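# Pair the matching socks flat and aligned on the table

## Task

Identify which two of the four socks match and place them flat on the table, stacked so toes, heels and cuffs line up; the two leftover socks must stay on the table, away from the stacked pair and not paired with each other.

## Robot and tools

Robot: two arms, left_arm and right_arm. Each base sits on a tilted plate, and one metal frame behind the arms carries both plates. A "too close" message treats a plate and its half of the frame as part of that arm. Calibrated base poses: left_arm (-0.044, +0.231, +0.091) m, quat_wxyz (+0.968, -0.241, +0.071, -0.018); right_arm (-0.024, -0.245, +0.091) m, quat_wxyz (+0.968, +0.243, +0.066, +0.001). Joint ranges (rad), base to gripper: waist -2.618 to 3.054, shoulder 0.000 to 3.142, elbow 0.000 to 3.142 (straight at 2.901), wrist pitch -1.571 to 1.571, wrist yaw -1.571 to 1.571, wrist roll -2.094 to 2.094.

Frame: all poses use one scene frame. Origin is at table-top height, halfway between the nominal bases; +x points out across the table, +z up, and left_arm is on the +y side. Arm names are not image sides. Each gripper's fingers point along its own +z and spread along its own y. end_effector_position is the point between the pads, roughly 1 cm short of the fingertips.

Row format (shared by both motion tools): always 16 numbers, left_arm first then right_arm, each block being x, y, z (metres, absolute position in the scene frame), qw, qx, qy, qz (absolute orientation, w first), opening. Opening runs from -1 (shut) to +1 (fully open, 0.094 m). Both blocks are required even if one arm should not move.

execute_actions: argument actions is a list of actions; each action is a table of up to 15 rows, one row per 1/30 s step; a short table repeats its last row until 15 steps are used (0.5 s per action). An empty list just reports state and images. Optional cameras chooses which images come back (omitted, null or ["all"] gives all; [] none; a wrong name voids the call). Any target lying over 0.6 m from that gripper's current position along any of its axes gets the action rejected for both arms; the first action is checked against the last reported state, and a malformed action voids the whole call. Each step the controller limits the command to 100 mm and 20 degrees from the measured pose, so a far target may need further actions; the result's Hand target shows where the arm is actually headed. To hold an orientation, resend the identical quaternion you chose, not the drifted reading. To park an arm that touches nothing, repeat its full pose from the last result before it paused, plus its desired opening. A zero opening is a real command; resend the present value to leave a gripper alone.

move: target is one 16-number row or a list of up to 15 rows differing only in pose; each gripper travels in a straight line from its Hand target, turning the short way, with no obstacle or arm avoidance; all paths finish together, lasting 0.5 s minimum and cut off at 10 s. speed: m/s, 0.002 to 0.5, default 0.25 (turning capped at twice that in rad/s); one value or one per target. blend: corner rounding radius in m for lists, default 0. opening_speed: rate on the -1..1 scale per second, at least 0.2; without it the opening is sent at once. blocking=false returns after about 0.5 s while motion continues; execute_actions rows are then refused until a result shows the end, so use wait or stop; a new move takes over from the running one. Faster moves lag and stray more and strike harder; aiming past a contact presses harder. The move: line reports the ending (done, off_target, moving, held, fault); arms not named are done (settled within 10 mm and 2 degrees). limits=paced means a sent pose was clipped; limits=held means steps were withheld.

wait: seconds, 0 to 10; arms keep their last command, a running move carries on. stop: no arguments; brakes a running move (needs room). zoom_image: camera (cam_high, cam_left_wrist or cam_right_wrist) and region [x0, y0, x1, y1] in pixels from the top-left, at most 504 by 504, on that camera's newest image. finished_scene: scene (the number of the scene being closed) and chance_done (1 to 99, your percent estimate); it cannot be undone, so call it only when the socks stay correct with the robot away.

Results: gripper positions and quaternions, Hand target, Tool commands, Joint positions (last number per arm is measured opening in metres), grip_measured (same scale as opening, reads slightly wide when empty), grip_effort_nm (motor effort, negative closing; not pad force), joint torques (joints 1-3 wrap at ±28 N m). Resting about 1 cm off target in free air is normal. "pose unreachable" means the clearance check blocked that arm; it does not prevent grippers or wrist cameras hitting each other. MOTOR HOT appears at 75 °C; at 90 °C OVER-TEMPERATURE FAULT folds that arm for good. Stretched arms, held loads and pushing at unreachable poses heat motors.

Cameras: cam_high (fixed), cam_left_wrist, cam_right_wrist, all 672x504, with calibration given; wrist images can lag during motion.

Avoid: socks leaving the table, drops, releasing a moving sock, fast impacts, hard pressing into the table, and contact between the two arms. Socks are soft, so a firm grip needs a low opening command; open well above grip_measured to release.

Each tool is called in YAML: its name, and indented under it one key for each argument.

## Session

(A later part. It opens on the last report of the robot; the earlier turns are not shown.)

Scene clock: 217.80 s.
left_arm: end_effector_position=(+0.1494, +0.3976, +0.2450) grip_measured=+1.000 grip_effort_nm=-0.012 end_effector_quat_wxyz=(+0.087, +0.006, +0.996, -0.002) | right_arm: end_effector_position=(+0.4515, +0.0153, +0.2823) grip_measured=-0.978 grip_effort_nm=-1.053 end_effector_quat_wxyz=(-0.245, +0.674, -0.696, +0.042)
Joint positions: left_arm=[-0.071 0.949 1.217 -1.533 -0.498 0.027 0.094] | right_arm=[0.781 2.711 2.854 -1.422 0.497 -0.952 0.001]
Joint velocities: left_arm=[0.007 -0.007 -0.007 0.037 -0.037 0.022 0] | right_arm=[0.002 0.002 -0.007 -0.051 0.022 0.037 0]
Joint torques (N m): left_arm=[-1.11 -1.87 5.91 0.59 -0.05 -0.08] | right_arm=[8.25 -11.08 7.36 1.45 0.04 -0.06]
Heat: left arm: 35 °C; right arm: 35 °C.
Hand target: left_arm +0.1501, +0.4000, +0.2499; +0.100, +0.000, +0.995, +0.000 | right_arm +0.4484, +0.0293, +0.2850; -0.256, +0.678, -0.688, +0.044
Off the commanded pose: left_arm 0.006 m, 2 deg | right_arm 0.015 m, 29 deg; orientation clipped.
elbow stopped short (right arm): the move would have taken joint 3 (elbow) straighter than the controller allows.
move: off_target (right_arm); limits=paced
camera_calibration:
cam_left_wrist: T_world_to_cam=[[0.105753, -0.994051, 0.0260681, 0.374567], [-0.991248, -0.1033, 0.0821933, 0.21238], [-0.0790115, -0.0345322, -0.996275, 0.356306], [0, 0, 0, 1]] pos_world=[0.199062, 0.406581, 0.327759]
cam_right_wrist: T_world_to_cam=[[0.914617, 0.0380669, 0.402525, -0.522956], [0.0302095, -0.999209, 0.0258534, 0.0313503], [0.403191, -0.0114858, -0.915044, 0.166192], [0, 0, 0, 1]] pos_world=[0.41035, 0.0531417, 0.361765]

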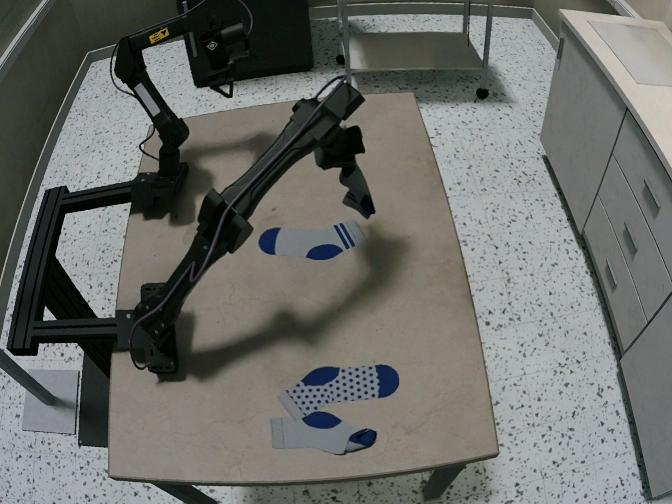

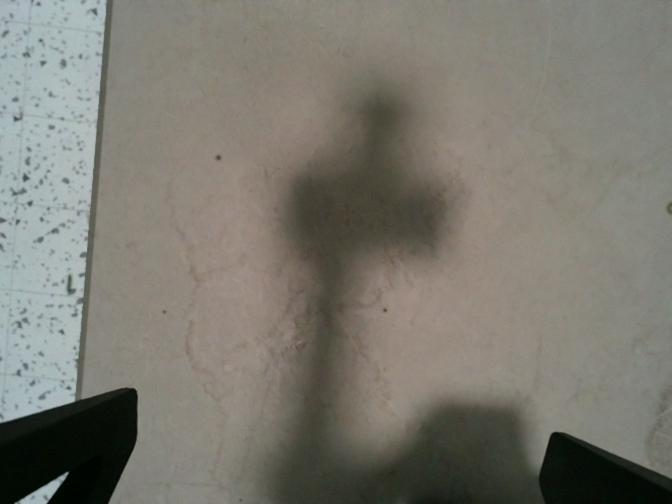

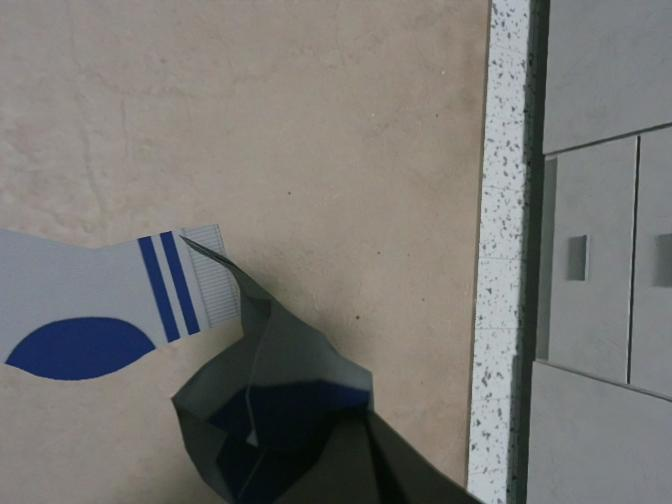

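move:
  target:
    - [0.15,0.4,0.25,0.1,0,0.995,0,1,0.44,-0.17,0.27,0,-0.707,0.707,0,-1]
  speed: 0.15
  cameras: ["cam_high","cam_right_wrist"]

zoom_image:
  camera: "cam_high"
  region: [280, 100, 480, 340]

Scene clock: 224.73 s.
left_arm: end_effector_position=(+0.1494, +0.3977, +0.2450) grip_measured=+1.000 grip_effort_nm=-0.017 end_effector_quat_wxyz=(+0.087, +0.006, +0.996, -0.002) | right_arm: end_effector_position=(+0.4471, -0.1645, +0.2624) grip_measured=-0.978 grip_effort_nm=-1.048 end_effector_quat_wxyz=(-0.112, +0.697, -0.706, +0.051)
Joint positions: left_arm=[-0.071 0.949 1.217 -1.533 -0.499 0.027 0.094] | right_arm=[0.541 2.34 2.45 -1.551 0.528 -1.113 0.001]
Joint velocities: left_arm=[0.002 0.022 0.007 -0.051 0.037 0.051 0] | right_arm=[0.002 -0.022 0.007 0.007 0.007 -0.022 0]
Joint torques (N m): left_arm=[-0.94 -1.91 5.79 0.61 -0.05 -0.06] | right_arm=[6.46 -13.63 4 0.66 0.01 -0.09]
Heat: left arm: 35 °C; right arm: 36 °C.
Hand target: left_arm +0.1501, +0.4000, +0.2499; +0.100, +0.000, +0.995, +0.000 | right_arm +0.4408, -0.1703, +0.2687; -0.110, +0.702, -0.701, +0.053
Off the commanded pose: left_arm 0.005 m, 2 deg | right_arm 0.012 m, 14 deg.
joint sent to its limit (right arm) — joint 4 (wrist pitch), lower limit. The joint targets are off in orientation, not in position.
move: off_target (right_arm)
camera_calibration:
cam_right_wrist: T_world_to_cam=[[0.970368, 0.104444, 0.217892, -0.469622], [0.0554835, -0.973973, 0.21977, -0.205722], [0.235174, -0.201169, -0.950907, 0.201052], [0, 0, 0, 1]] pos_world=[0.419839, -0.110873, 0.33872]
Images, in order (width x height): cam_high 672x504, cam_right_wrist 672x504.

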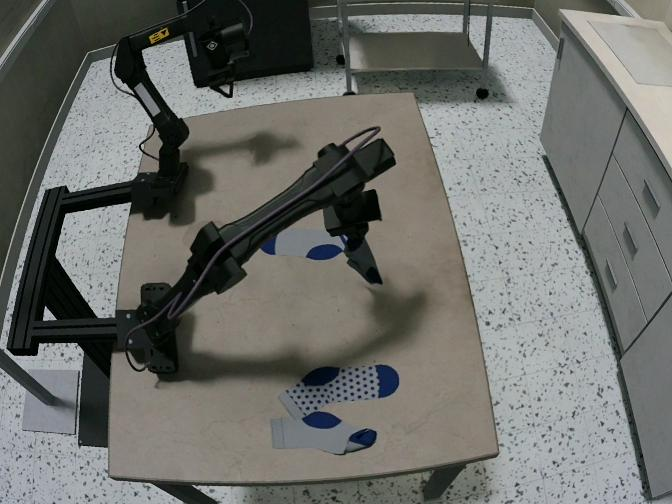

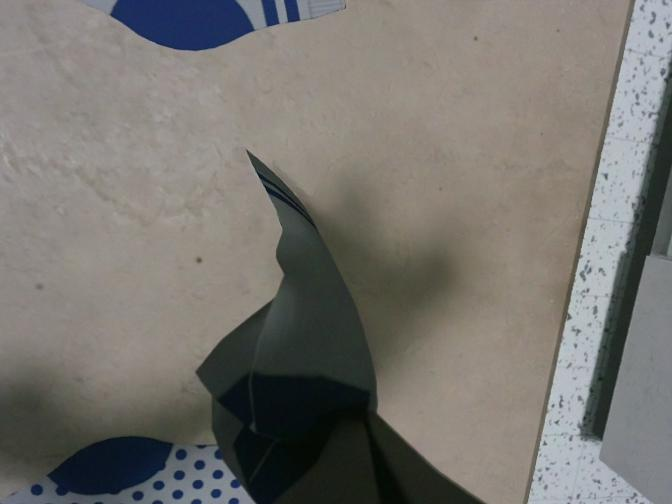

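Scaled by 2.100.

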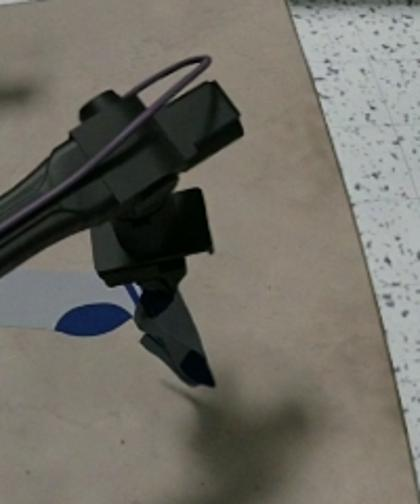

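move:
  target:
    - [0.15,0.4,0.25,0.1,0,0.995,0,1,0.42,-0.2,0.19,0,-0.707,0.707,0,-1]
    - [0.15,0.4,0.25,0.1,0,0.995,0,1,0.31,-0.23,0.09,0,-0.707,0.707,0,-1]
    - [0.15,0.4,0.25,0.1,0,0.995,0,1,0.24,-0.23,0.022,0,-0.707,0.707,0,-1]
    - [0.15,0.4,0.25,0.1,0,0.995,0,1,0.21,-0.23,0.02,0,-0.707,0.707,0,-1]
  speed: 0.12
  blend: 0.01

Scene clock: 232.50 s.
left_arm: end_effector_position=(+0.1494, +0.3977, +0.2450) grip_measured=+1.000 grip_effort_nm=-0.017 end_effector_quat_wxyz=(+0.087, +0.006, +0.996, -0.002) | right_arm: end_effector_position=(+0.2136, -0.2328, +0.0168) grip_measured=-0.978 grip_effort_nm=-1.048 end_effector_quat_wxyz=(+0.014, +0.711, -0.703, -0.002)
Joint positions: left_arm=[-0.071 0.949 1.217 -1.533 -0.499 0.027 0.094] | right_arm=[0.294 1.789 0.684 -0.512 0.519 -1.266 0.001]
Joint velocities: left_arm=[-0.022 0.002 -0.012 -0.022 0.037 -0.022 0] | right_arm=[-0.007 -0.017 0.012 0.007 -0.066 -0.095 0]
Joint torques (N m): left_arm=[-1.09 -1.91 5.9 0.54 -0.1 -0.09] | right_arm=[4.25 -7.06 2.54 0.63 -0.03 0.09]
Heat: left arm: 35 °C; right arm: 37 °C.
Hand target: left_arm +0.1501, +0.4000, +0.2499; +0.100, +0.000, +0.995, +0.000 | right_arm +0.2143, -0.2295, +0.0180; +0.003, +0.708, -0.706, +0.003
Off the commanded pose: left_arm 0.005 m, 2 deg | right_arm 0.006 m, 2 deg.
move: done
camera_calibration:
cam_left_wrist: T_world_to_cam=[[0.105819, -0.994053, 0.025694, 0.374718], [-0.991241, -0.103396, 0.0821605, 0.212431], [-0.0790152, -0.0341631, -0.996288, 0.356165], [0, 0, 0, 1]] pos_world=[0.199061, 0.406622, 0.327761]
cam_right_wrist: T_world_to_cam=[[0.989602, 0.136529, -0.0452609, -0.174575], [0.143817, -0.944303, 0.295988, -0.218585], [-0.00232911, -0.299419, -0.954119, 0.0365338], [0, 0, 0, 1]] pos_world=[0.204281, -0.171637, 0.0916545]

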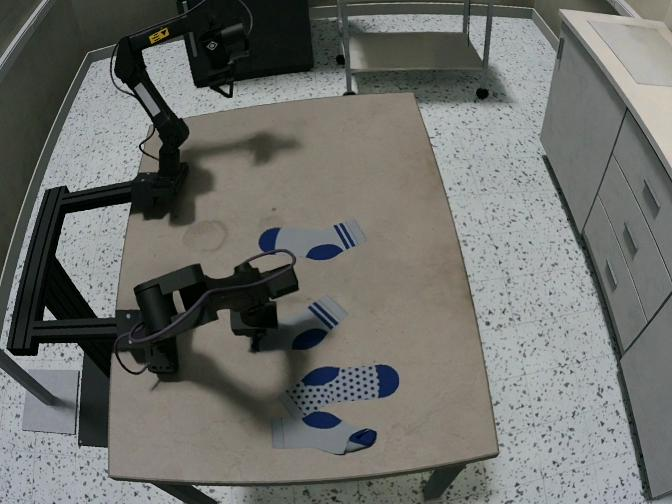

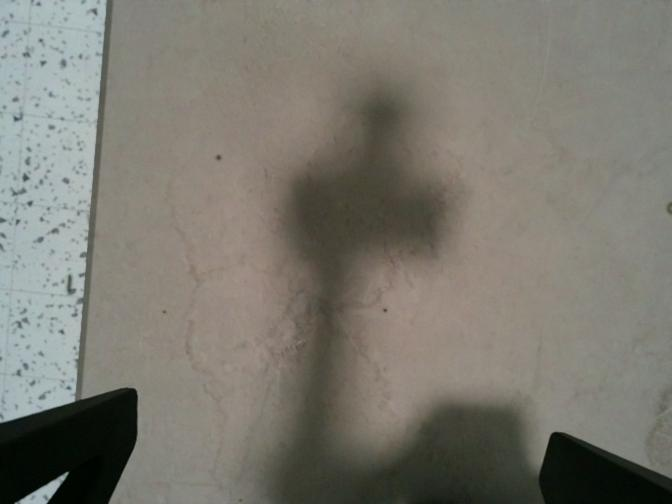

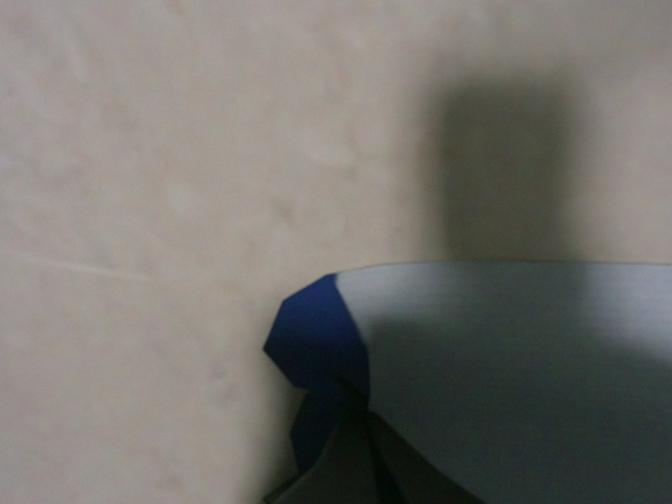

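move:
  target: [0.15,0.4,0.25,0.1,0,0.995,0,1,0.213,-0.23,0.02,0,-0.707,0.707,0,0]
  opening_speed: 1.0
  cameras: []

move:
  target:
    - [0.15,0.4,0.25,0.1,0,0.995,0,1,0.213,-0.23,0.1,0,-0.707,0.707,0,0.3]
    - [0.15,0.4,0.25,0.1,0,0.995,0,1,0.28,-0.11,0.3,0.1,0,0.995,0,0.3]

zoom_image:
  camera: "cam_right_wrist"
  region: [0, 20, 504, 500]

Scene clock: 237.33 s.
left_arm: end_effector_position=(+0.1494, +0.3977, +0.2450) grip_measured=+1.000 grip_effort_nm=-0.012 end_effector_quat_wxyz=(+0.087, +0.006, +0.996, -0.002) | right_arm: end_effector_position=(+0.2134, -0.2332, +0.0173) grip_measured=-0.002 grip_effort_nm=0.090 end_effector_quat_wxyz=(+0.011, +0.709, -0.705, +0.000)
Joint positions: left_arm=[-0.071 0.949 1.217 -1.533 -0.499 0.027 0.094] | right_arm=[0.294 1.781 0.677 -0.506 0.519 -1.265 0.047]
Joint velocities: left_arm=[-0.002 0.007 -0.002 -0.066 -0.081 -0.066 0] | right_arm=[-0.022 -0.017 0.002 0.022 0.007 -0.051 0.001]
Joint torques (N m): left_arm=[-1.09 -1.78 5.87 0.58 -0.08 -0.09] | right_arm=[4.08 -7.64 2.74 0.49 -0.11 0.1]
Heat: left arm: 35 °C; right arm: 36 °C.
Hand target: left_arm +0.1501, +0.4000, +0.2499; +0.100, +0.000, +0.995, +0.000 | right_arm +0.2130, -0.2300, +0.0200; +0.000, +0.707, -0.707, +0.000
Off the commanded pose: left_arm 0.005 m, 2 deg | right_arm 0.004 m, 1 deg.
move: done
No camera images: "cameras" was empty.

Scene clock: 241.73 s.
left_arm: end_effector_position=(+0.1494, +0.3977, +0.2450) grip_measured=+1.000 grip_effort_nm=-0.017 end_effector_quat_wxyz=(+0.087, +0.006, +0.996, -0.002) | right_arm: end_effector_position=(+0.2766, -0.1110, +0.2978) grip_measured=+0.298 grip_effort_nm=0.085 end_effector_quat_wxyz=(+0.106, +0.004, +0.994, +0.026)
Joint positions: left_arm=[-0.071 0.949 1.217 -1.533 -0.499 0.027 0.094] | right_arm=[0.938 1.986 1.812 -1.548 0.537 0.933 0.061]
Joint velocities: left_arm=[-0.007 -0.007 0.012 0.022 -0.022 -0.051 0] | right_arm=[-0.002 -0.012 -0.032 -0.051 0.051 0.066 0]
Joint torques (N m): left_arm=[-1.02 -1.94 5.93 0.53 -0.1 -0.11] | right_arm=[5.18 -5.65 7.51 0.48 0.21 0.13]
Heat: left arm: 35 °C; right arm: 35 °C.
Hand target: left_arm +0.1501, +0.4000, +0.2499; +0.100, +0.000, +0.995, +0.000 | right_arm +0.2762, -0.1084, +0.3020; +0.112, +0.000, +0.993, +0.021
Off the commanded pose: left_arm 0.005 m, 2 deg | right_arm 0.004 m, 3 deg.
joint sent to its limit (right arm) — joint 4 (wrist pitch), lower limit. The joint targets are off in position and orientation.
move: off_target (right_arm)
camera_calibration:
cam_left_wrist: T_world_to_cam=[[0.105819, -0.994053, 0.025694, 0.374718], [-0.991241, -0.103396, 0.0821605, 0.212431], [-0.0790152, -0.0341631, -0.996288, 0.356165], [0, 0, 0, 1]] pos_world=[0.199061, 0.406622, 0.327761]
cam_right_wrist: T_world_to_cam=[[0.125699, -0.990987, -0.0463169, -0.126698], [-0.989386, -0.128653, 0.0675528, 0.276191], [-0.0729028, 0.037334, -0.99664, 0.410806], [0, 0, 0, 1]] pos_world=[0.319135, -0.10536, 0.3849]

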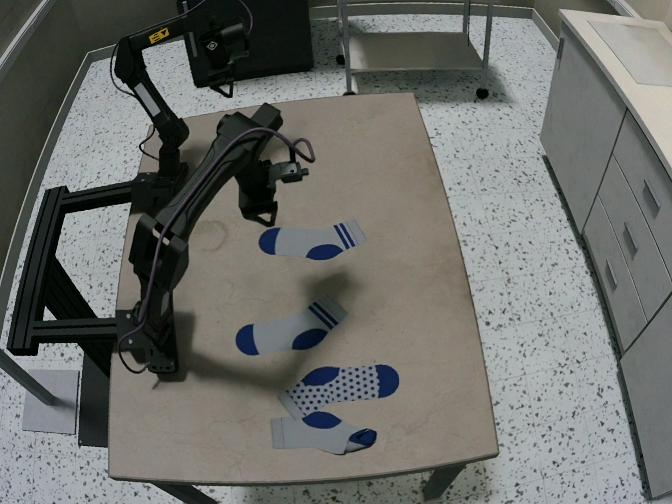

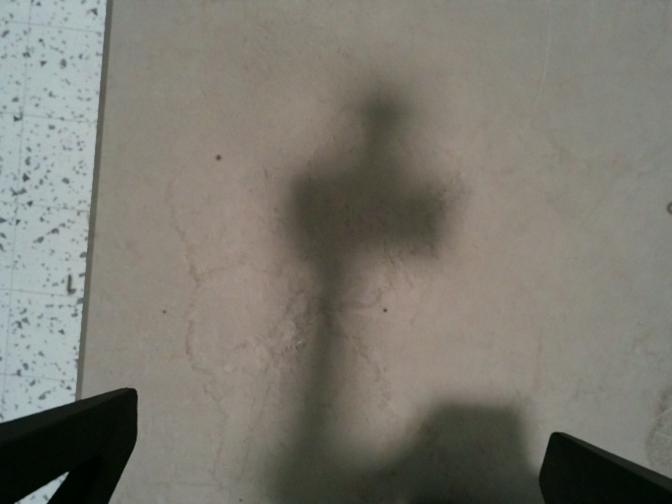

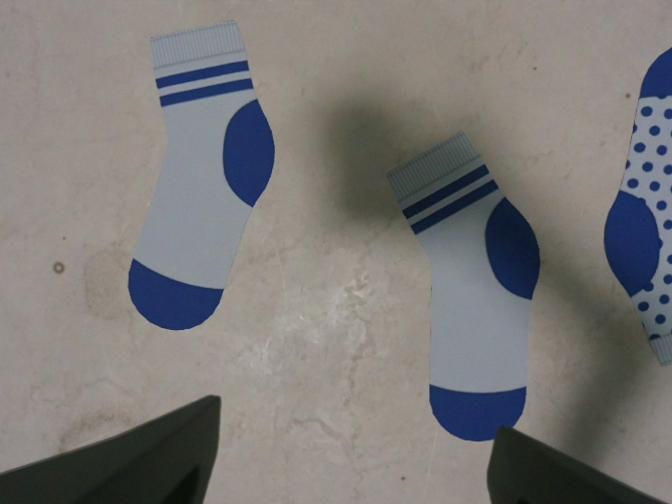

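Scaled by 1.000.

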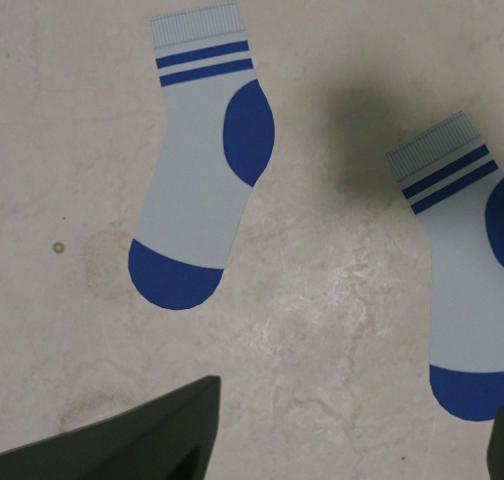

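move:
  target:
    - [0.15,0.4,0.25,0.1,0,0.995,0,1,0.2,-0.237,0.13,0,-0.707,0.707,0,-0.1]
    - [0.15,0.4,0.25,0.1,0,0.995,0,1,0.152,-0.237,0.04,0,-0.707,0.707,0,-0.1]
  speed: 0.2
  cameras: ["cam_right_wrist"]

Scene clock: 263.87 s.
left_arm: end_effector_position=(+0.1494, +0.3977, +0.2450) grip_measured=+1.000 grip_effort_nm=-0.017 end_effector_quat_wxyz=(+0.087, +0.006, +0.996, -0.002) | right_arm: end_effector_position=(+0.1606, -0.2371, +0.0427) grip_measured=-0.098 grip_effort_nm=-0.129 end_effector_quat_wxyz=(-0.001, +0.704, -0.710, +0.006)
Joint positions: left_arm=[-0.071 0.949 1.217 -1.533 -0.499 0.027 0.094] | right_arm=[0.42 1.535 0.499 -0.613 0.513 -1.119 0.042]
Joint velocities: left_arm=[-0.007 -0.002 -0.002 0.037 -0.081 -0.007 0] | right_arm=[0.007 0.002 -0.002 0.022 -0.022 -0.037 0]
Joint torques (N m): left_arm=[-0.81 -1.99 5.96 0.6 -0.08 -0.11] | right_arm=[1.91 -2.7 3.14 0.58 0.03 -0.1]
Heat: left arm: 35 °C; right arm: 33 °C.
Hand target: left_arm +0.1501, +0.4000, +0.2499; +0.100, +0.000, +0.995, +0.000 | right_arm +0.1555, -0.2381, +0.0382; +0.006, +0.708, -0.707, +0.005
Off the commanded pose: left_arm 0.005 m, 2 deg | right_arm 0.009 m, 1 deg.
move: done
camera_calibration:
cam_right_wrist: T_world_to_cam=[[0.993128, 0.116471, -0.0114622, -0.127142], [0.114759, -0.949921, 0.290654, -0.219072], [0.0229647, -0.289972, -0.95676, 0.0581717], [0, 0, 0, 1]] pos_world=[0.150073, -0.176425, 0.117873]
Images, in order (width x height): cam_right_wrist 672x504.

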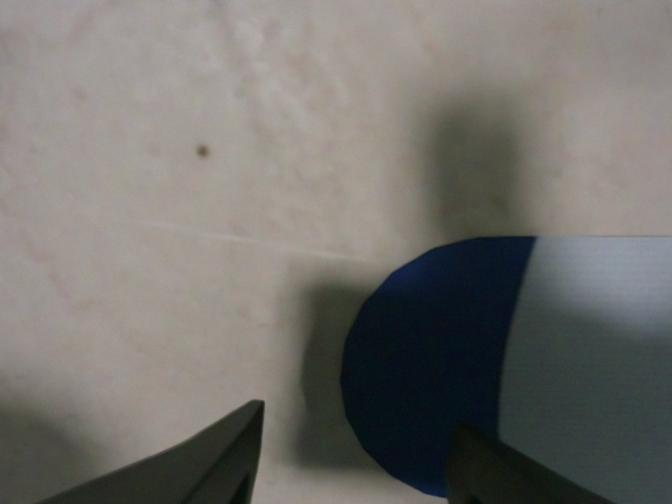

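move:
  target:
    - [0.15,0.4,0.25,0.1,0,0.995,0,1,0.164,-0.241,-0.005,0,-0.707,0.707,0,-0.1]
  speed: 0.06
  cameras: ["cam_right_wrist"]

Scene clock: 267.60 s.
left_arm: end_effector_position=(+0.1494, +0.3977, +0.2450) grip_measured=+1.000 grip_effort_nm=-0.007 end_effector_quat_wxyz=(+0.087, +0.006, +0.996, -0.002) | right_arm: end_effector_position=(+0.1604, -0.2446, +0.0127) grip_measured=-0.099 grip_effort_nm=-0.056 end_effector_quat_wxyz=(+0.012, +0.720, -0.694, -0.003)
Joint positions: left_arm=[-0.071 0.949 1.217 -1.533 -0.499 0.027 0.094] | right_arm=[0.301 1.629 0.458 -0.447 0.515 -1.285 0.042]
Joint velocities: left_arm=[0.002 -0.002 0.007 0.037 0.051 -0.022 0] | right_arm=[0.012 -0.007 -0.007 -0.051 -0.022 0.022 0]
Joint torques (N m): left_arm=[-0.99 -1.92 5.96 0.62 -0.07 -0.12] | right_arm=[-0.44 0.08 1.54 1.79 -0.01 -0.13]
Heat: left arm: 35 °C; right arm: 33 °C.
Hand target: left_arm +0.1501, +0.4000, +0.2499; +0.100, +0.000, +0.995, +0.000 | right_arm +0.1629, -0.2429, -0.0016; +0.004, +0.707, -0.707, +0.000
Off the commanded pose: left_arm 0.005 m, 2 deg | right_arm 0.018 m, 3 deg.
move: off_target (right_arm)
camera_calibration:
cam_right_wrist: T_world_to_cam=[[0.98582, 0.162105, -0.0433604, -0.113726], [0.167683, -0.941811, 0.291331, -0.224034], [0.00638904, -0.294471, -0.955639, 0.0287988], [0, 0, 0, 1]] pos_world=[0.149496, -0.184082, 0.0878581]
Images, in order (width x height): cam_right_wrist 672x504.

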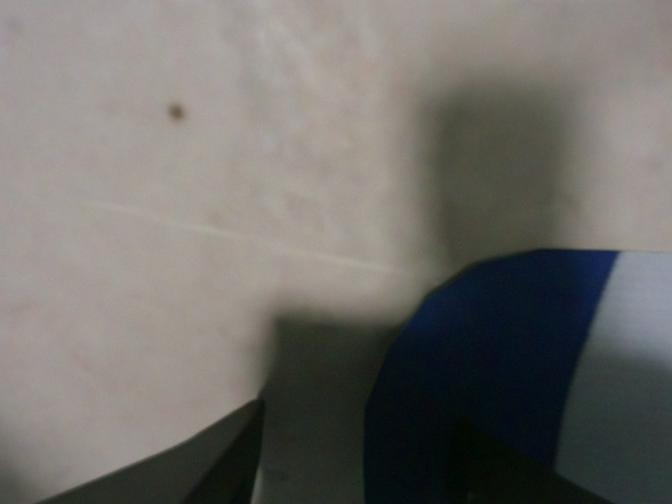

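move:
  target:
    - [0.15,0.4,0.25,0.1,0,0.995,0,1,0.172,-0.243,0.04,0,-0.707,0.707,0,-0.1]
    - [0.15,0.4,0.25,0.1,0,0.995,0,1,0.176,-0.243,-0.005,0,-0.707,0.707,0,-0.1]
  speed: 0.06
  cameras: ["cam_right_wrist"]

Scene clock: 272.40 s.
left_arm: end_effector_position=(+0.1494, +0.3977, +0.2450) grip_measured=+1.000 grip_effort_nm=-0.017 end_effector_quat_wxyz=(+0.087, +0.006, +0.996, -0.002) | right_arm: end_effector_position=(+0.1764, -0.2459, +0.0129) grip_measured=-0.099 grip_effort_nm=-0.056 end_effector_quat_wxyz=(+0.005, +0.716, -0.698, +0.001)
Joint positions: left_arm=[-0.071 0.949 1.217 -1.533 -0.499 0.027 0.094] | right_arm=[0.274 1.649 0.501 -0.436 0.514 -1.313 0.042]
Joint velocities: left_arm=[0.002 0.007 -0.007 0.037 -0.051 -0.037 0] | right_arm=[0.002 -0.012 -0.007 0.007 -0.022 0.007 0.001]
Joint torques (N m): left_arm=[-1.01 -1.85 6.04 0.6 -0.09 -0.08] | right_arm=[0.08 -0.35 1.46 1.62 -0.04 -0.1]
Heat: left arm: 35 °C; right arm: 33 °C.
Hand target: left_arm +0.1501, +0.4000, +0.2499; +0.100, +0.000, +0.995, +0.000 | right_arm +0.1747, -0.2442, -0.0018; +0.002, +0.707, -0.707, -0.001
Off the commanded pose: left_arm 0.005 m, 2 deg | right_arm 0.018 m, 2 deg.
move: off_target (right_arm)
camera_calibration:
cam_right_wrist: T_world_to_cam=[[0.988214, 0.150489, -0.0280388, -0.132715], [0.152144, -0.945357, 0.28836, -0.226031], [0.0168882, -0.289228, -0.957111, 0.0280541], [0, 0, 0, 1]] pos_world=[0.165067, -0.185594, 0.0883081]
Images, in order (width x height): cam_right_wrist 672x504.

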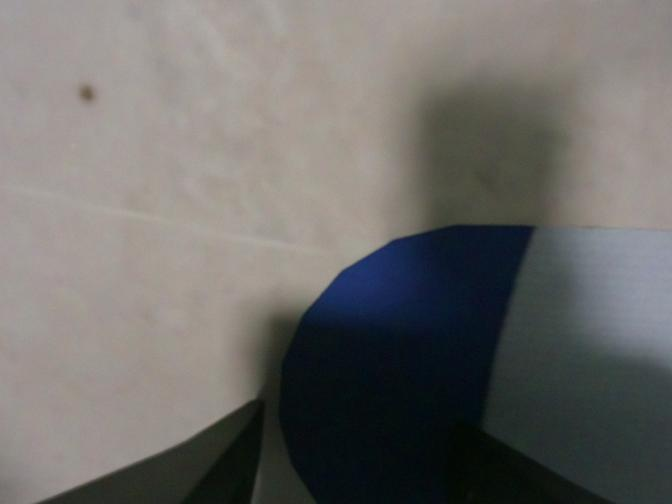

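move:
  target: [0.15,0.4,0.25,0.1,0,0.995,0,1,0.176,-0.243,-0.003,0,-0.707,0.707,0,-1]
  speed: 0.05
  opening_speed: 0.8
  cameras: ["cam_right_wrist"]

move:
  target:
    - [0.15,0.4,0.25,0.1,0,0.995,0,1,0.2,-0.235,0.08,0,-0.707,0.707,0,-1]
  speed: 0.08
  cameras: ["cam_right_wrist"]

Scene clock: 276.90 s.
left_arm: end_effector_position=(+0.1494, +0.3977, +0.2450) grip_measured=+1.000 grip_effort_nm=-0.022 end_effector_quat_wxyz=(+0.087, +0.006, +0.996, -0.002) | right_arm: end_effector_position=(+0.1909, -0.2448, +0.0134) grip_measured=-0.985 grip_effort_nm=-0.847 end_effector_quat_wxyz=(-0.016, +0.705, -0.709, +0.020)
Joint positions: left_arm=[-0.071 0.949 1.217 -1.533 -0.499 0.027 0.094] | right_arm=[0.273 1.648 0.501 -0.373 0.528 -1.315 0.001]
Joint velocities: left_arm=[0.002 -0.012 -0.002 0.007 -0.051 -0.007 0] | right_arm=[-0.012 -0.007 0.007 0.051 -0.007 -0.037 -0.001]
Joint torques (N m): left_arm=[-0.96 -1.74 5.72 0.6 -0.08 -0.06] | right_arm=[0.54 -0.8 1.59 0.93 -0.2 -0.08]
Heat: left arm: 35 °C; right arm: 32 °C.
Hand target: left_arm +0.1501, +0.4000, +0.2499; +0.100, +0.000, +0.995, +0.000 | right_arm +0.1752, -0.2436, -0.0005; +0.000, +0.707, -0.707, +0.000
Off the commanded pose: left_arm 0.005 m, 2 deg | right_arm 0.022 m, 3 deg.
move: off_target (right_arm)
camera_calibration:
cam_right_wrist: T_world_to_cam=[[0.992349, 0.120016, 0.0289674, -0.156243], [0.106282, -0.949808, 0.294226, -0.21981], [0.0628253, -0.288897, -0.955297, 0.0198038], [0, 0, 0, 1]] pos_world=[0.177165, -0.184304, 0.0881183]
Images, in order (width x height): cam_right_wrist 672x504.

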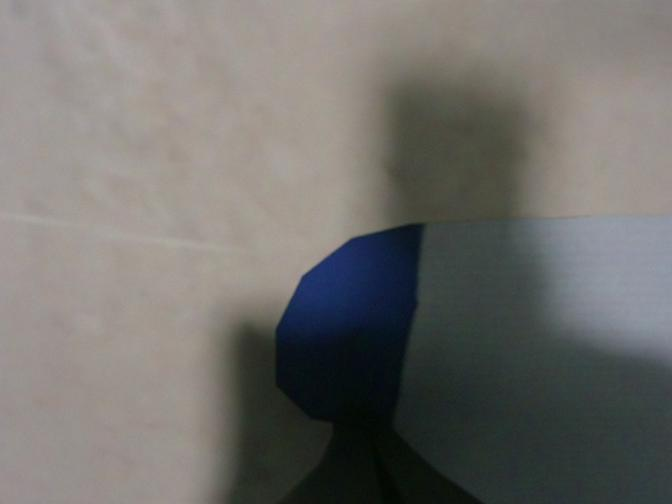

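Scene clock: 278.73 s.
left_arm: end_effector_position=(+0.1494, +0.3977, +0.2450) grip_measured=+1.000 grip_effort_nm=-0.012 end_effector_quat_wxyz=(+0.087, +0.006, +0.996, -0.002) | right_arm: end_effector_position=(+0.1949, -0.2374, +0.0722) grip_measured=-0.986 grip_effort_nm=-0.799 end_effector_quat_wxyz=(+0.009, +0.709, -0.705, +0.001)
Joint positions: left_arm=[-0.071 0.949 1.217 -1.533 -0.499 0.027 0.094] | right_arm=[0.423 1.586 0.707 -0.798 0.51 -1.119 0.001]
Joint velocities: left_arm=[-0.022 -0.017 -0.007 -0.051 -0.007 0.037 0] | right_arm=[-0.007 -0.027 0.027 0.022 -0.007 -0.022 -0.001]
Joint torques (N m): left_arm=[-0.94 -1.95 6.06 0.6 -0.11 -0.12] | right_arm=[3.86 -5.86 6.28 0.08 -0.12 0.13]
Heat: left arm: 35 °C; right arm: 32 °C.
Hand target: left_arm +0.1501, +0.4000, +0.2499; +0.100, +0.000, +0.995, +0.000 | right_arm +0.1992, -0.2343, +0.0804; -0.002, +0.708, -0.706, +0.000
Off the commanded pose: left_arm 0.005 m, 2 deg | right_arm 0.010 m, 1 deg.
move: done
camera_calibration:
cam_right_wrist: T_world_to_cam=[[0.990756, 0.13133, -0.0339801, -0.155201], [0.135495, -0.945887, 0.294855, -0.235264], [0.0065819, -0.296734, -0.954938, 0.0869905], [0, 0, 0, 1]] pos_world=[0.185071, -0.176337, 0.147165]
Images, in order (width x height): cam_right_wrist 672x504.

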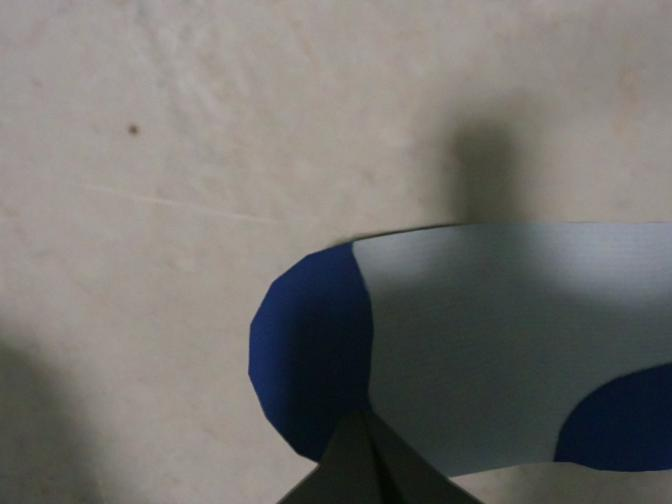

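move:
  target:
    - [0.15,0.4,0.25,0.1,0,0.995,0,1,0.185,-0.245,0.05,0,-0.707,0.707,0,0]
  speed: 0.1
  cameras: ["cam_right_wrist"]

Scene clock: 286.27 s.
left_arm: end_effector_position=(+0.1494, +0.3977, +0.2450) grip_measured=+1.000 grip_effort_nm=-0.017 end_effector_quat_wxyz=(+0.087, +0.006, +0.996, -0.002) | right_arm: end_effector_position=(+0.1857, -0.2446, +0.0497) grip_measured=-0.002 grip_effort_nm=0.095 end_effector_quat_wxyz=(+0.008, +0.708, -0.706, -0.001)
Joint positions: left_arm=[-0.071 0.949 1.217 -1.533 -0.499 0.027 0.094] | right_arm=[0.355 1.579 0.615 -0.674 0.51 -1.195 0.047]
Joint velocities: left_arm=[0.002 -0.012 0.007 -0.022 0.007 0.007 0] | right_arm=[-0.017 -0.012 0.002 -0.022 0.007 -0.081 0]
Joint torques (N m): left_arm=[-0.91 -1.83 5.94 0.6 -0.05 -0.08] | right_arm=[2.26 -6 3.32 0.5 -0.02 -0.09]
Heat: left arm: 35 °C; right arm: 33 °C.
Hand target: left_arm +0.1501, +0.4000, +0.2499; +0.100, +0.000, +0.995, +0.000 | right_arm +0.1852, -0.2454, +0.0497; +0.001, +0.707, -0.707, +0.000
Off the commanded pose: left_arm 0.005 m, 2 deg | right_arm 0.001 m, 1 deg.
move: done
camera_calibration:
cam_right_wrist: T_world_to_cam=[[0.991036, 0.128968, -0.0348602, -0.146514], [0.13353, -0.948, 0.288903, -0.234067], [0.0042118, -0.290968, -0.956723, 0.0653802], [0, 0, 0, 1]] pos_world=[0.17618, -0.183976, 0.125066]
Images, in order (width x height): cam_right_wrist 672x504.

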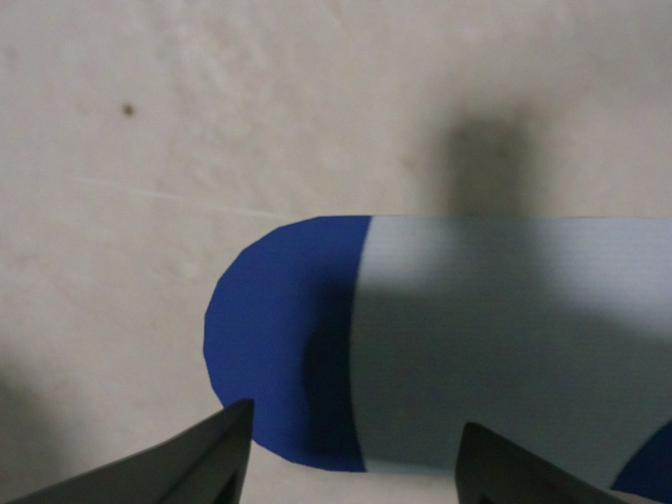

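move:
  target:
    - [0.15,0.4,0.25,0.1,0,0.995,0,1,0.161,-0.247,0.035,0,-0.707,0.707,0,-0.2]
    - [0.15,0.4,0.25,0.1,0,0.995,0,1,0.161,-0.247,-0.01,0,-0.707,0.707,0,-0.2]
  speed: 0.06
  cameras: ["cam_right_wrist"]

move:
  target: [0.15,0.4,0.25,0.1,0,0.995,0,1,0.161,-0.247,-0.01,0,-0.707,0.707,0,-1]
  speed: 0.05
  opening_speed: 0.8
  cameras: ["cam_right_wrist"]

Scene clock: 292.43 s.
left_arm: end_effector_position=(+0.1494, +0.3977, +0.2450) grip_measured=+1.000 grip_effort_nm=-0.017 end_effector_quat_wxyz=(+0.087, +0.006, +0.996, -0.002) | right_arm: end_effector_position=(+0.1597, -0.2511, +0.0112) grip_measured=-0.199 grip_effort_nm=-0.046 end_effector_quat_wxyz=(+0.012, +0.720, -0.694, -0.003)
Joint positions: left_arm=[-0.071 0.949 1.217 -1.533 -0.499 0.027 0.094] | right_arm=[0.268 1.606 0.445 -0.437 0.515 -1.325 0.038]
Joint velocities: left_arm=[-0.002 0.002 -0.002 -0.022 -0.007 -0.022 0] | right_arm=[-0.002 -0.012 -0.007 0.022 0.022 0.007 0]
Joint torques (N m): left_arm=[-0.91 -1.89 5.97 0.58 -0.09 -0.07] | right_arm=[-0.68 0.79 0.83 1.99 -0.03 -0.15]
Heat: left arm: 35 °C; right arm: 32 °C.
Hand target: left_arm +0.1501, +0.4000, +0.2499; +0.100, +0.000, +0.995, +0.000 | right_arm +0.1596, -0.2490, -0.0052; +0.004, +0.707, -0.707, -0.001
Off the commanded pose: left_arm 0.005 m, 2 deg | right_arm 0.022 m, 3 deg.
move: off_target (right_arm)
camera_calibration:
cam_right_wrist: T_world_to_cam=[[0.985683, 0.163013, -0.043078, -0.111745], [0.168473, -0.941945, 0.290441, -0.229728], [0.00676854, -0.29354, -0.955923, 0.0256642], [0, 0, 0, 1]] pos_world=[0.148675, -0.190642, 0.0864418]
Images, in order (width x height): cam_right_wrist 672x504.

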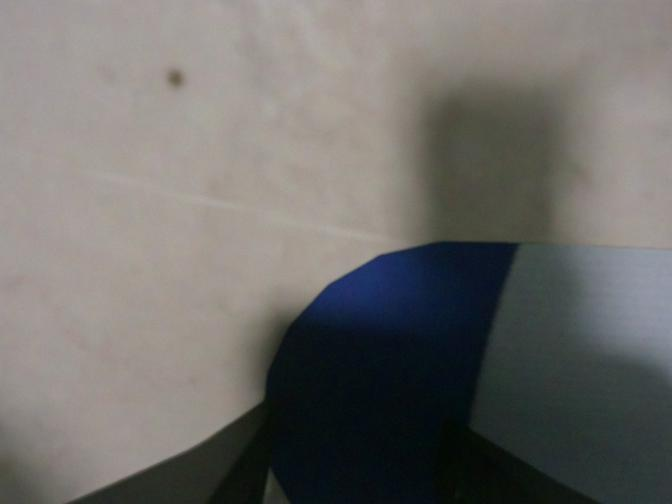

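Scene clock: 293.63 s.
left_arm: end_effector_position=(+0.1494, +0.3977, +0.2450) grip_measured=+1.000 grip_effort_nm=-0.012 end_effector_quat_wxyz=(+0.087, +0.006, +0.996, -0.002) | right_arm: end_effector_position=(+0.1741, -0.2497, +0.0116) grip_measured=-0.981 grip_effort_nm=-0.960 end_effector_quat_wxyz=(-0.009, +0.711, -0.703, +0.017)
Joint positions: left_arm=[-0.071 0.949 1.217 -1.533 -0.499 0.027 0.094] | right_arm=[0.268 1.605 0.445 -0.375 0.528 -1.331 0.001]
Joint velocities: left_arm=[0.002 -0.027 0.002 0.022 -0.007 0.037 0] | right_arm=[-0.002 0.002 0.002 -0.066 0.022 0.037 -0.002]
Joint torques (N m): left_arm=[-0.94 -1.88 6.08 0.6 -0.08 -0.06] | right_arm=[-0.5 0.62 0.57 1.45 -0.2 -0.07]
Heat: left arm: 35 °C; right arm: 32 °C.
Hand target: left_arm +0.1501, +0.4000, +0.2499; +0.100, +0.000, +0.995, +0.000 | right_arm +0.1593, -0.2480, -0.0053; +0.001, +0.707, -0.707, -0.001
Off the commanded pose: left_arm 0.005 m, 2 deg | right_arm 0.025 m, 2 deg.
move: off_target (right_arm)
camera_calibration:
cam_right_wrist: T_world_to_cam=[[0.990256, 0.138559, 0.0139178, -0.133748], [0.128243, -0.946333, 0.296661, -0.22509], [0.0542758, -0.291986, -0.954881, 0.0184299], [0, 0, 0, 1]] pos_world=[0.160311, -0.189097, 0.0862354]
Images, in order (width x height): cam_right_wrist 672x504.

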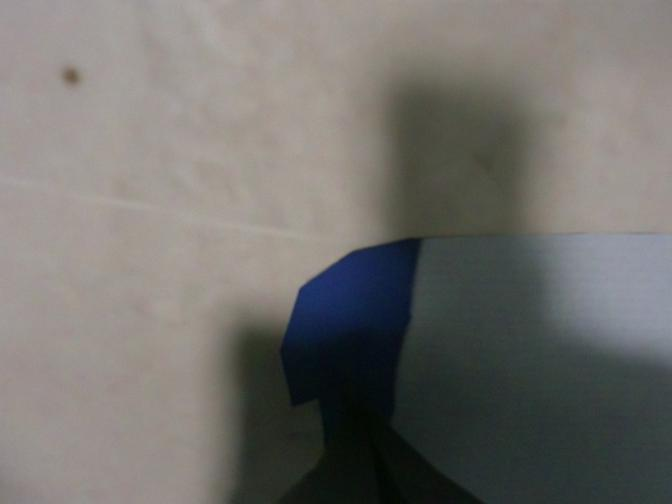

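move:
  target:
    - [0.15,0.4,0.25,0.1,0,0.995,0,1,0.20,-0.24,0.09,0,-0.707,0.707,0,-1]
  speed: 0.08
  cameras: ["cam_right_wrist"]

Scene clock: 300.70 s.
left_arm: end_effector_position=(+0.1494, +0.3977, +0.2450) grip_measured=+1.000 grip_effort_nm=-0.022 end_effector_quat_wxyz=(+0.087, +0.006, +0.996, -0.002) | right_arm: end_effector_position=(+0.1949, -0.2423, +0.0820) grip_measured=-0.984 grip_effort_nm=-0.891 end_effector_quat_wxyz=(+0.010, +0.709, -0.705, +0.001)
Joint positions: left_arm=[-0.071 0.949 1.217 -1.533 -0.499 0.027 0.094] | right_arm=[0.427 1.555 0.728 -0.854 0.51 -1.114 0.001]
Joint velocities: left_arm=[-0.002 -0.007 0.007 0.051 -0.022 -0.051 0] | right_arm=[-0.017 0.007 -0.012 0.007 0.007 0.081 0]
Joint torques (N m): left_arm=[-0.94 -1.91 6.04 0.56 -0.09 -0.1] | right_arm=[3.82 -5.83 6.43 0.1 -0.12 0.11]
Heat: left arm: 35 °C; right arm: 32 °C.
Hand target: left_arm +0.1501, +0.4000, +0.2499; +0.100, +0.000, +0.995, +0.000 | right_arm +0.1992, -0.2394, +0.0905; -0.002, +0.707, -0.707, +0.000
Off the commanded pose: left_arm 0.005 m, 2 deg | right_arm 0.010 m, 1 deg.
move: done
camera_calibration:
cam_right_wrist: T_world_to_cam=[[0.990735, 0.131127, -0.0353653, -0.154229], [0.13571, -0.945709, 0.295325, -0.242806], [0.0052798, -0.297388, -0.954742, 0.0949654], [0, 0, 0, 1]] pos_world=[0.18525, -0.181158, 0.15692]
Images, in order (width x height): cam_right_wrist 672x504.

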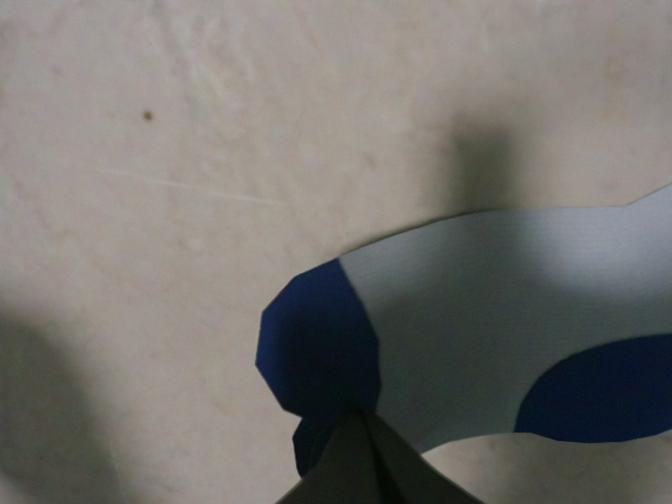

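move:
  target:
    - [0.15,0.4,0.25,0.1,0,0.995,0,1,0.30,-0.2,0.2,0,-0.707,0.707,0,-1]
  speed: 0.1
  cameras: ["cam_high","cam_right_wrist"]

Scene clock: 305.67 s.
left_arm: end_effector_position=(+0.1494, +0.3977, +0.2450) grip_measured=+1.000 grip_effort_nm=-0.022 end_effector_quat_wxyz=(+0.087, +0.006, +0.996, -0.002) | right_arm: end_effector_position=(+0.2991, -0.2063, +0.1965) grip_measured=-0.984 grip_effort_nm=-0.891 end_effector_quat_wxyz=(-0.003, +0.703, -0.711, +0.004)
Joint positions: left_arm=[-0.071 0.949 1.217 -1.533 -0.499 0.027 0.094] | right_arm=[0.556 1.861 1.494 -1.355 0.492 -0.964 0.001]
Joint velocities: left_arm=[0.002 -0.017 -0.007 0.007 -0.037 0.022 0] | right_arm=[-0.007 -0.007 -0.002 -0.037 -0.051 -0.022 -0.001]
Joint torques (N m): left_arm=[-0.92 -2.09 5.72 0.57 -0.11 -0.1] | right_arm=[5.65 -5.93 7.39 0.16 -0.13 0.1]
Heat: left arm: 35 °C; right arm: 33 °C.
Hand target: left_arm +0.1501, +0.4000, +0.2499; +0.100, +0.000, +0.995, +0.000 | right_arm +0.2983, -0.1998, +0.2006; -0.002, +0.707, -0.707, -0.001
Off the commanded pose: left_arm 0.005 m, 2 deg | right_arm 0.007 m, 1 deg.
move: done
camera_calibration:
cam_right_wrist: T_world_to_cam=[[0.993372, 0.114323, -0.0119391, -0.266992], [0.112965, -0.9518, 0.285161, -0.249202], [0.0212366, -0.284619, -0.958405, 0.213047], [0, 0, 0, 1]] pos_world=[0.28885, -0.14603, 0.272061]
Images, in order (width x height): cam_high 672x504, cam_right_wrist 672x504.

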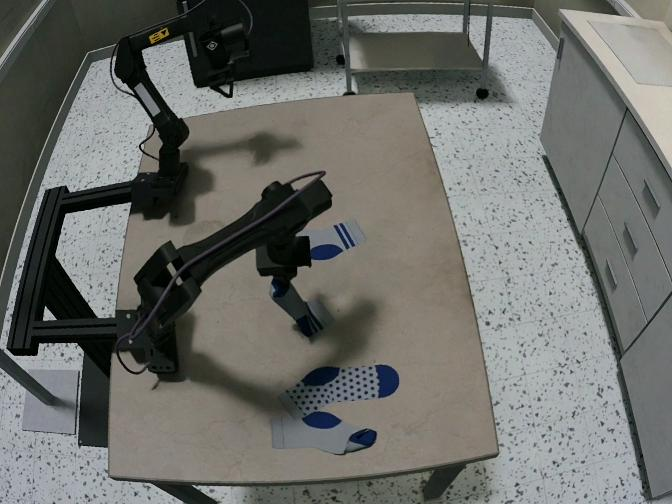

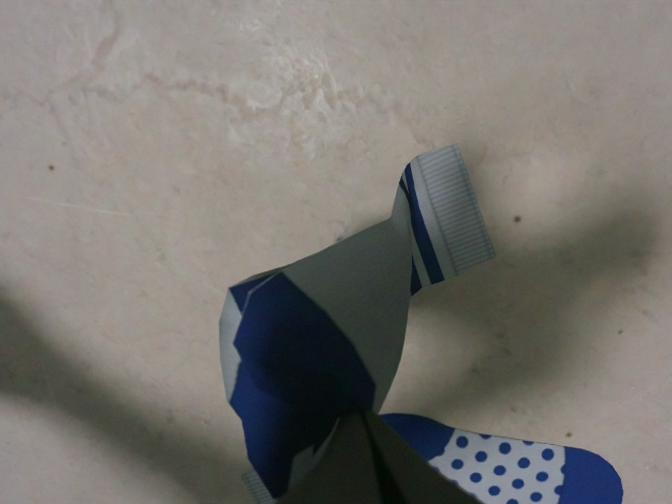

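move:
  target:
    - [0.15,0.4,0.25,0.1,0,0.995,0,1,0.36,-0.15,0.29,0,-0.707,0.707,0,-1]
    - [0.15,0.4,0.25,0.1,0,0.995,0,1,0.42,0.02,0.29,0,-0.595,0.804,0,-1]
  speed: 0.15
  blend: 0.02
  cameras: ["cam_high","cam_right_wrist"]

Scene clock: 312.20 s.
left_arm: end_effector_position=(+0.1494, +0.3977, +0.2450) grip_measured=+1.000 grip_effort_nm=-0.017 end_effector_quat_wxyz=(+0.087, +0.006, +0.996, -0.002) | right_arm: end_effector_position=(+0.4189, +0.0084, +0.2882) grip_measured=-0.984 grip_effort_nm=-0.891 end_effector_quat_wxyz=(+0.208, -0.580, +0.787, +0.001)
Joint positions: left_arm=[-0.071 0.949 1.217 -1.533 -0.499 0.027 0.094] | right_arm=[0.816 2.689 2.856 -1.557 0.487 -0.598 0.001]
Joint velocities: left_arm=[-0.002 0.007 0.007 -0.007 0.022 0.007 0] | right_arm=[0.002 0.007 -0.002 0.007 -0.051 0.007 0]
Joint torques (N m): left_arm=[-1.09 -1.91 5.98 0.58 -0.08 -0.09] | right_arm=[7.57 -11.08 7.02 1.25 0.01 0.12]
Heat: left arm: 35 °C; right arm: 33 °C.
Hand target: left_arm +0.1501, +0.4000, +0.2499; +0.100, +0.000, +0.995, +0.000 | right_arm +0.4163, +0.0190, +0.2908; +0.218, -0.579, +0.786, +0.003
Off the commanded pose: left_arm 0.005 m, 2 deg | right_arm 0.012 m, 24 deg; orientation clipped.
elbow stopped short (right arm): the move would have taken joint 3 (elbow) straighter than the controller allows.
move: off_target (right_arm); limits=paced
camera_calibration:
cam_right_wrist: T_world_to_cam=[[0.943608, -0.203091, 0.261452, -0.464697], [-0.203779, -0.978703, -0.0247787, 0.137739], [0.260917, -0.0298971, -0.964898, 0.258759], [0, 0, 0, 1]] pos_world=[0.399045, 0.0481659, 0.374585]
Images, in order (width x height): cam_high 672x504, cam_right_wrist 672x504.

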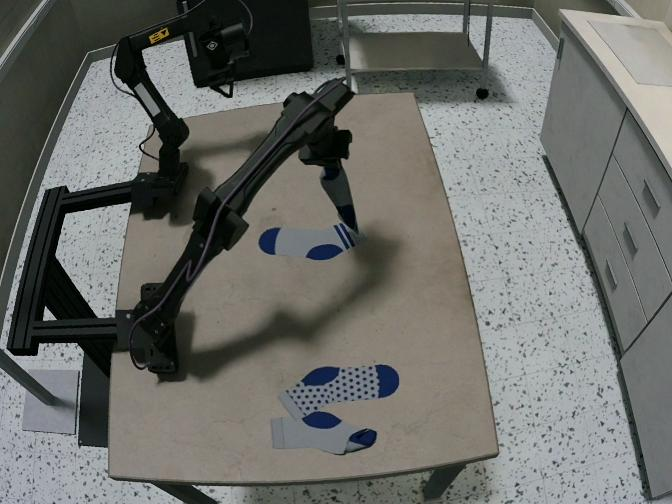

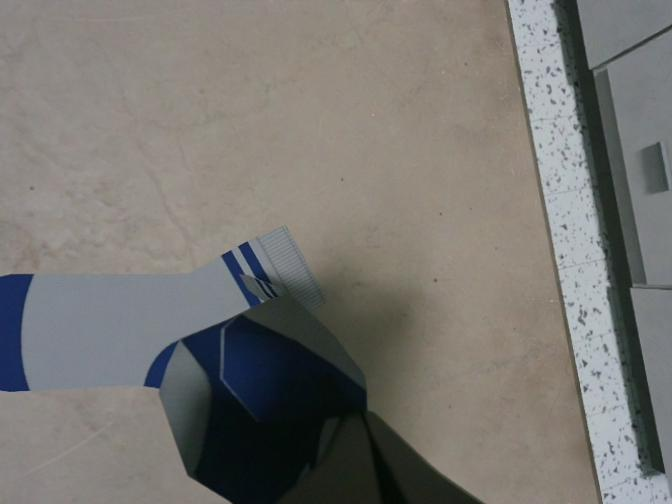

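move:
  target:
    - [0.15,0.4,0.25,0.1,0,0.995,0,1,0.455,0.035,0.27,0,-0.595,0.804,0,-1]
    - [0.15,0.4,0.25,0.1,0,0.995,0,1,0.45,0.035,0.22,0,-0.595,0.804,0,-1]
  speed: 0.1
  cameras: ["cam_high","cam_right_wrist"]

zoom_image:
  camera: "cam_high"
  region: [240, 130, 440, 300]

Scene clock: 321.17 s.
left_arm: end_effector_position=(+0.1494, +0.3977, +0.2450) grip_measured=+1.000 grip_effort_nm=-0.017 end_effector_quat_wxyz=(+0.087, +0.006, +0.996, -0.002) | right_arm: end_effector_position=(+0.4516, +0.0322, +0.2245) grip_measured=-0.984 grip_effort_nm=-0.891 end_effector_quat_wxyz=(+0.203, -0.583, +0.787, -0.008)
Joint positions: left_arm=[-0.071 0.949 1.217 -1.533 -0.499 0.027 0.094] | right_arm=[0.753 2.821 2.856 -1.404 0.491 -0.67 0.001]
Joint velocities: left_arm=[-0.027 0.012 -0.007 -0.022 -0.051 -0.037 0] | right_arm=[0.017 -0.002 0.007 0.051 -0.007 0.007 0]
Joint torques (N m): left_arm=[-1.16 -1.96 5.96 0.59 -0.09 -0.07] | right_arm=[6.8 -12.36 7.47 0.96 0.01 0.08]
Heat: left arm: 35 °C; right arm: 34 °C.
Hand target: left_arm +0.1501, +0.4000, +0.2499; +0.100, +0.000, +0.995, +0.000 | right_arm +0.4498, +0.0347, +0.2197; +0.198, -0.583, +0.788, -0.008
Off the commanded pose: left_arm 0.005 m, 2 deg | right_arm 0.006 m, 23 deg; orientation clipped.
elbow stopped short (right arm): the move would have taken joint 3 (elbow) straighter than the controller allows.
move: off_target (right_arm); limits=paced
camera_calibration:
cam_right_wrist: T_world_to_cam=[[0.943168, -0.197356, 0.267368, -0.475395], [-0.203499, -0.979063, -0.00482482, 0.161487], [0.262722, -0.0498585, -0.963583, 0.189013], [0, 0, 0, 1]] pos_world=[0.431581, 0.0737076, 0.310014]
Images, in order (width x height): cam_high 672x504, cam_right_wrist 672x504.

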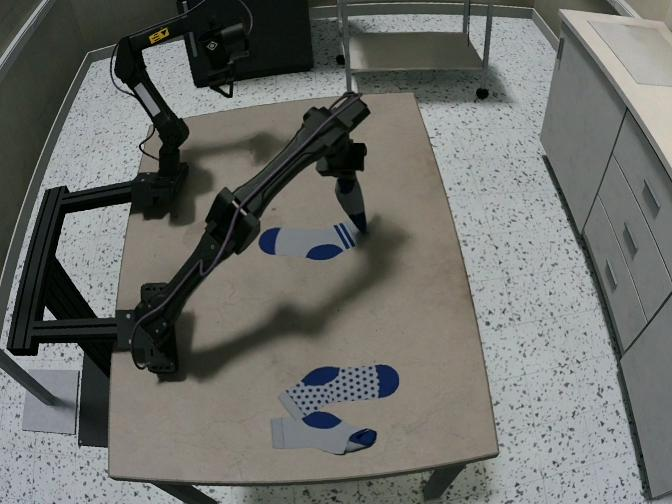

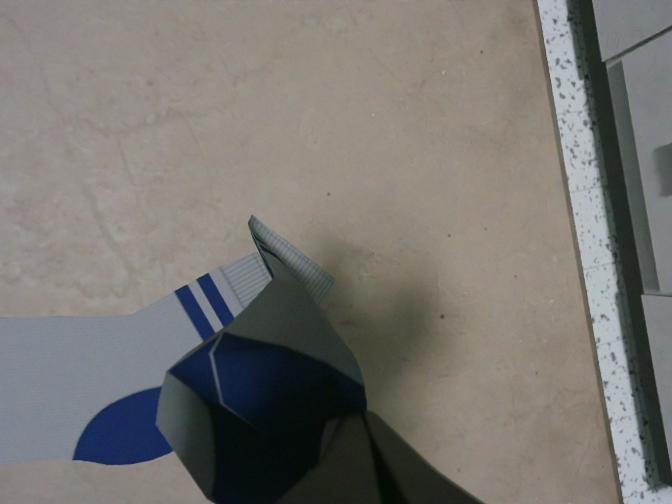

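Scaled by 2.520.

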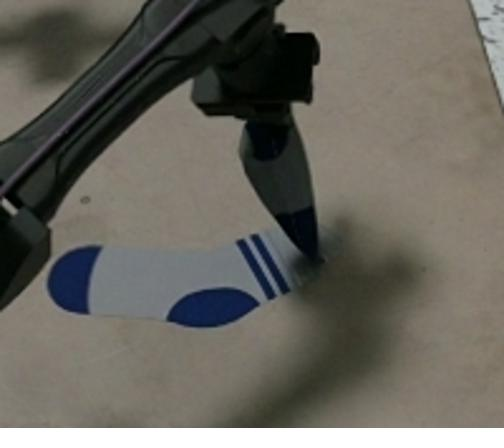

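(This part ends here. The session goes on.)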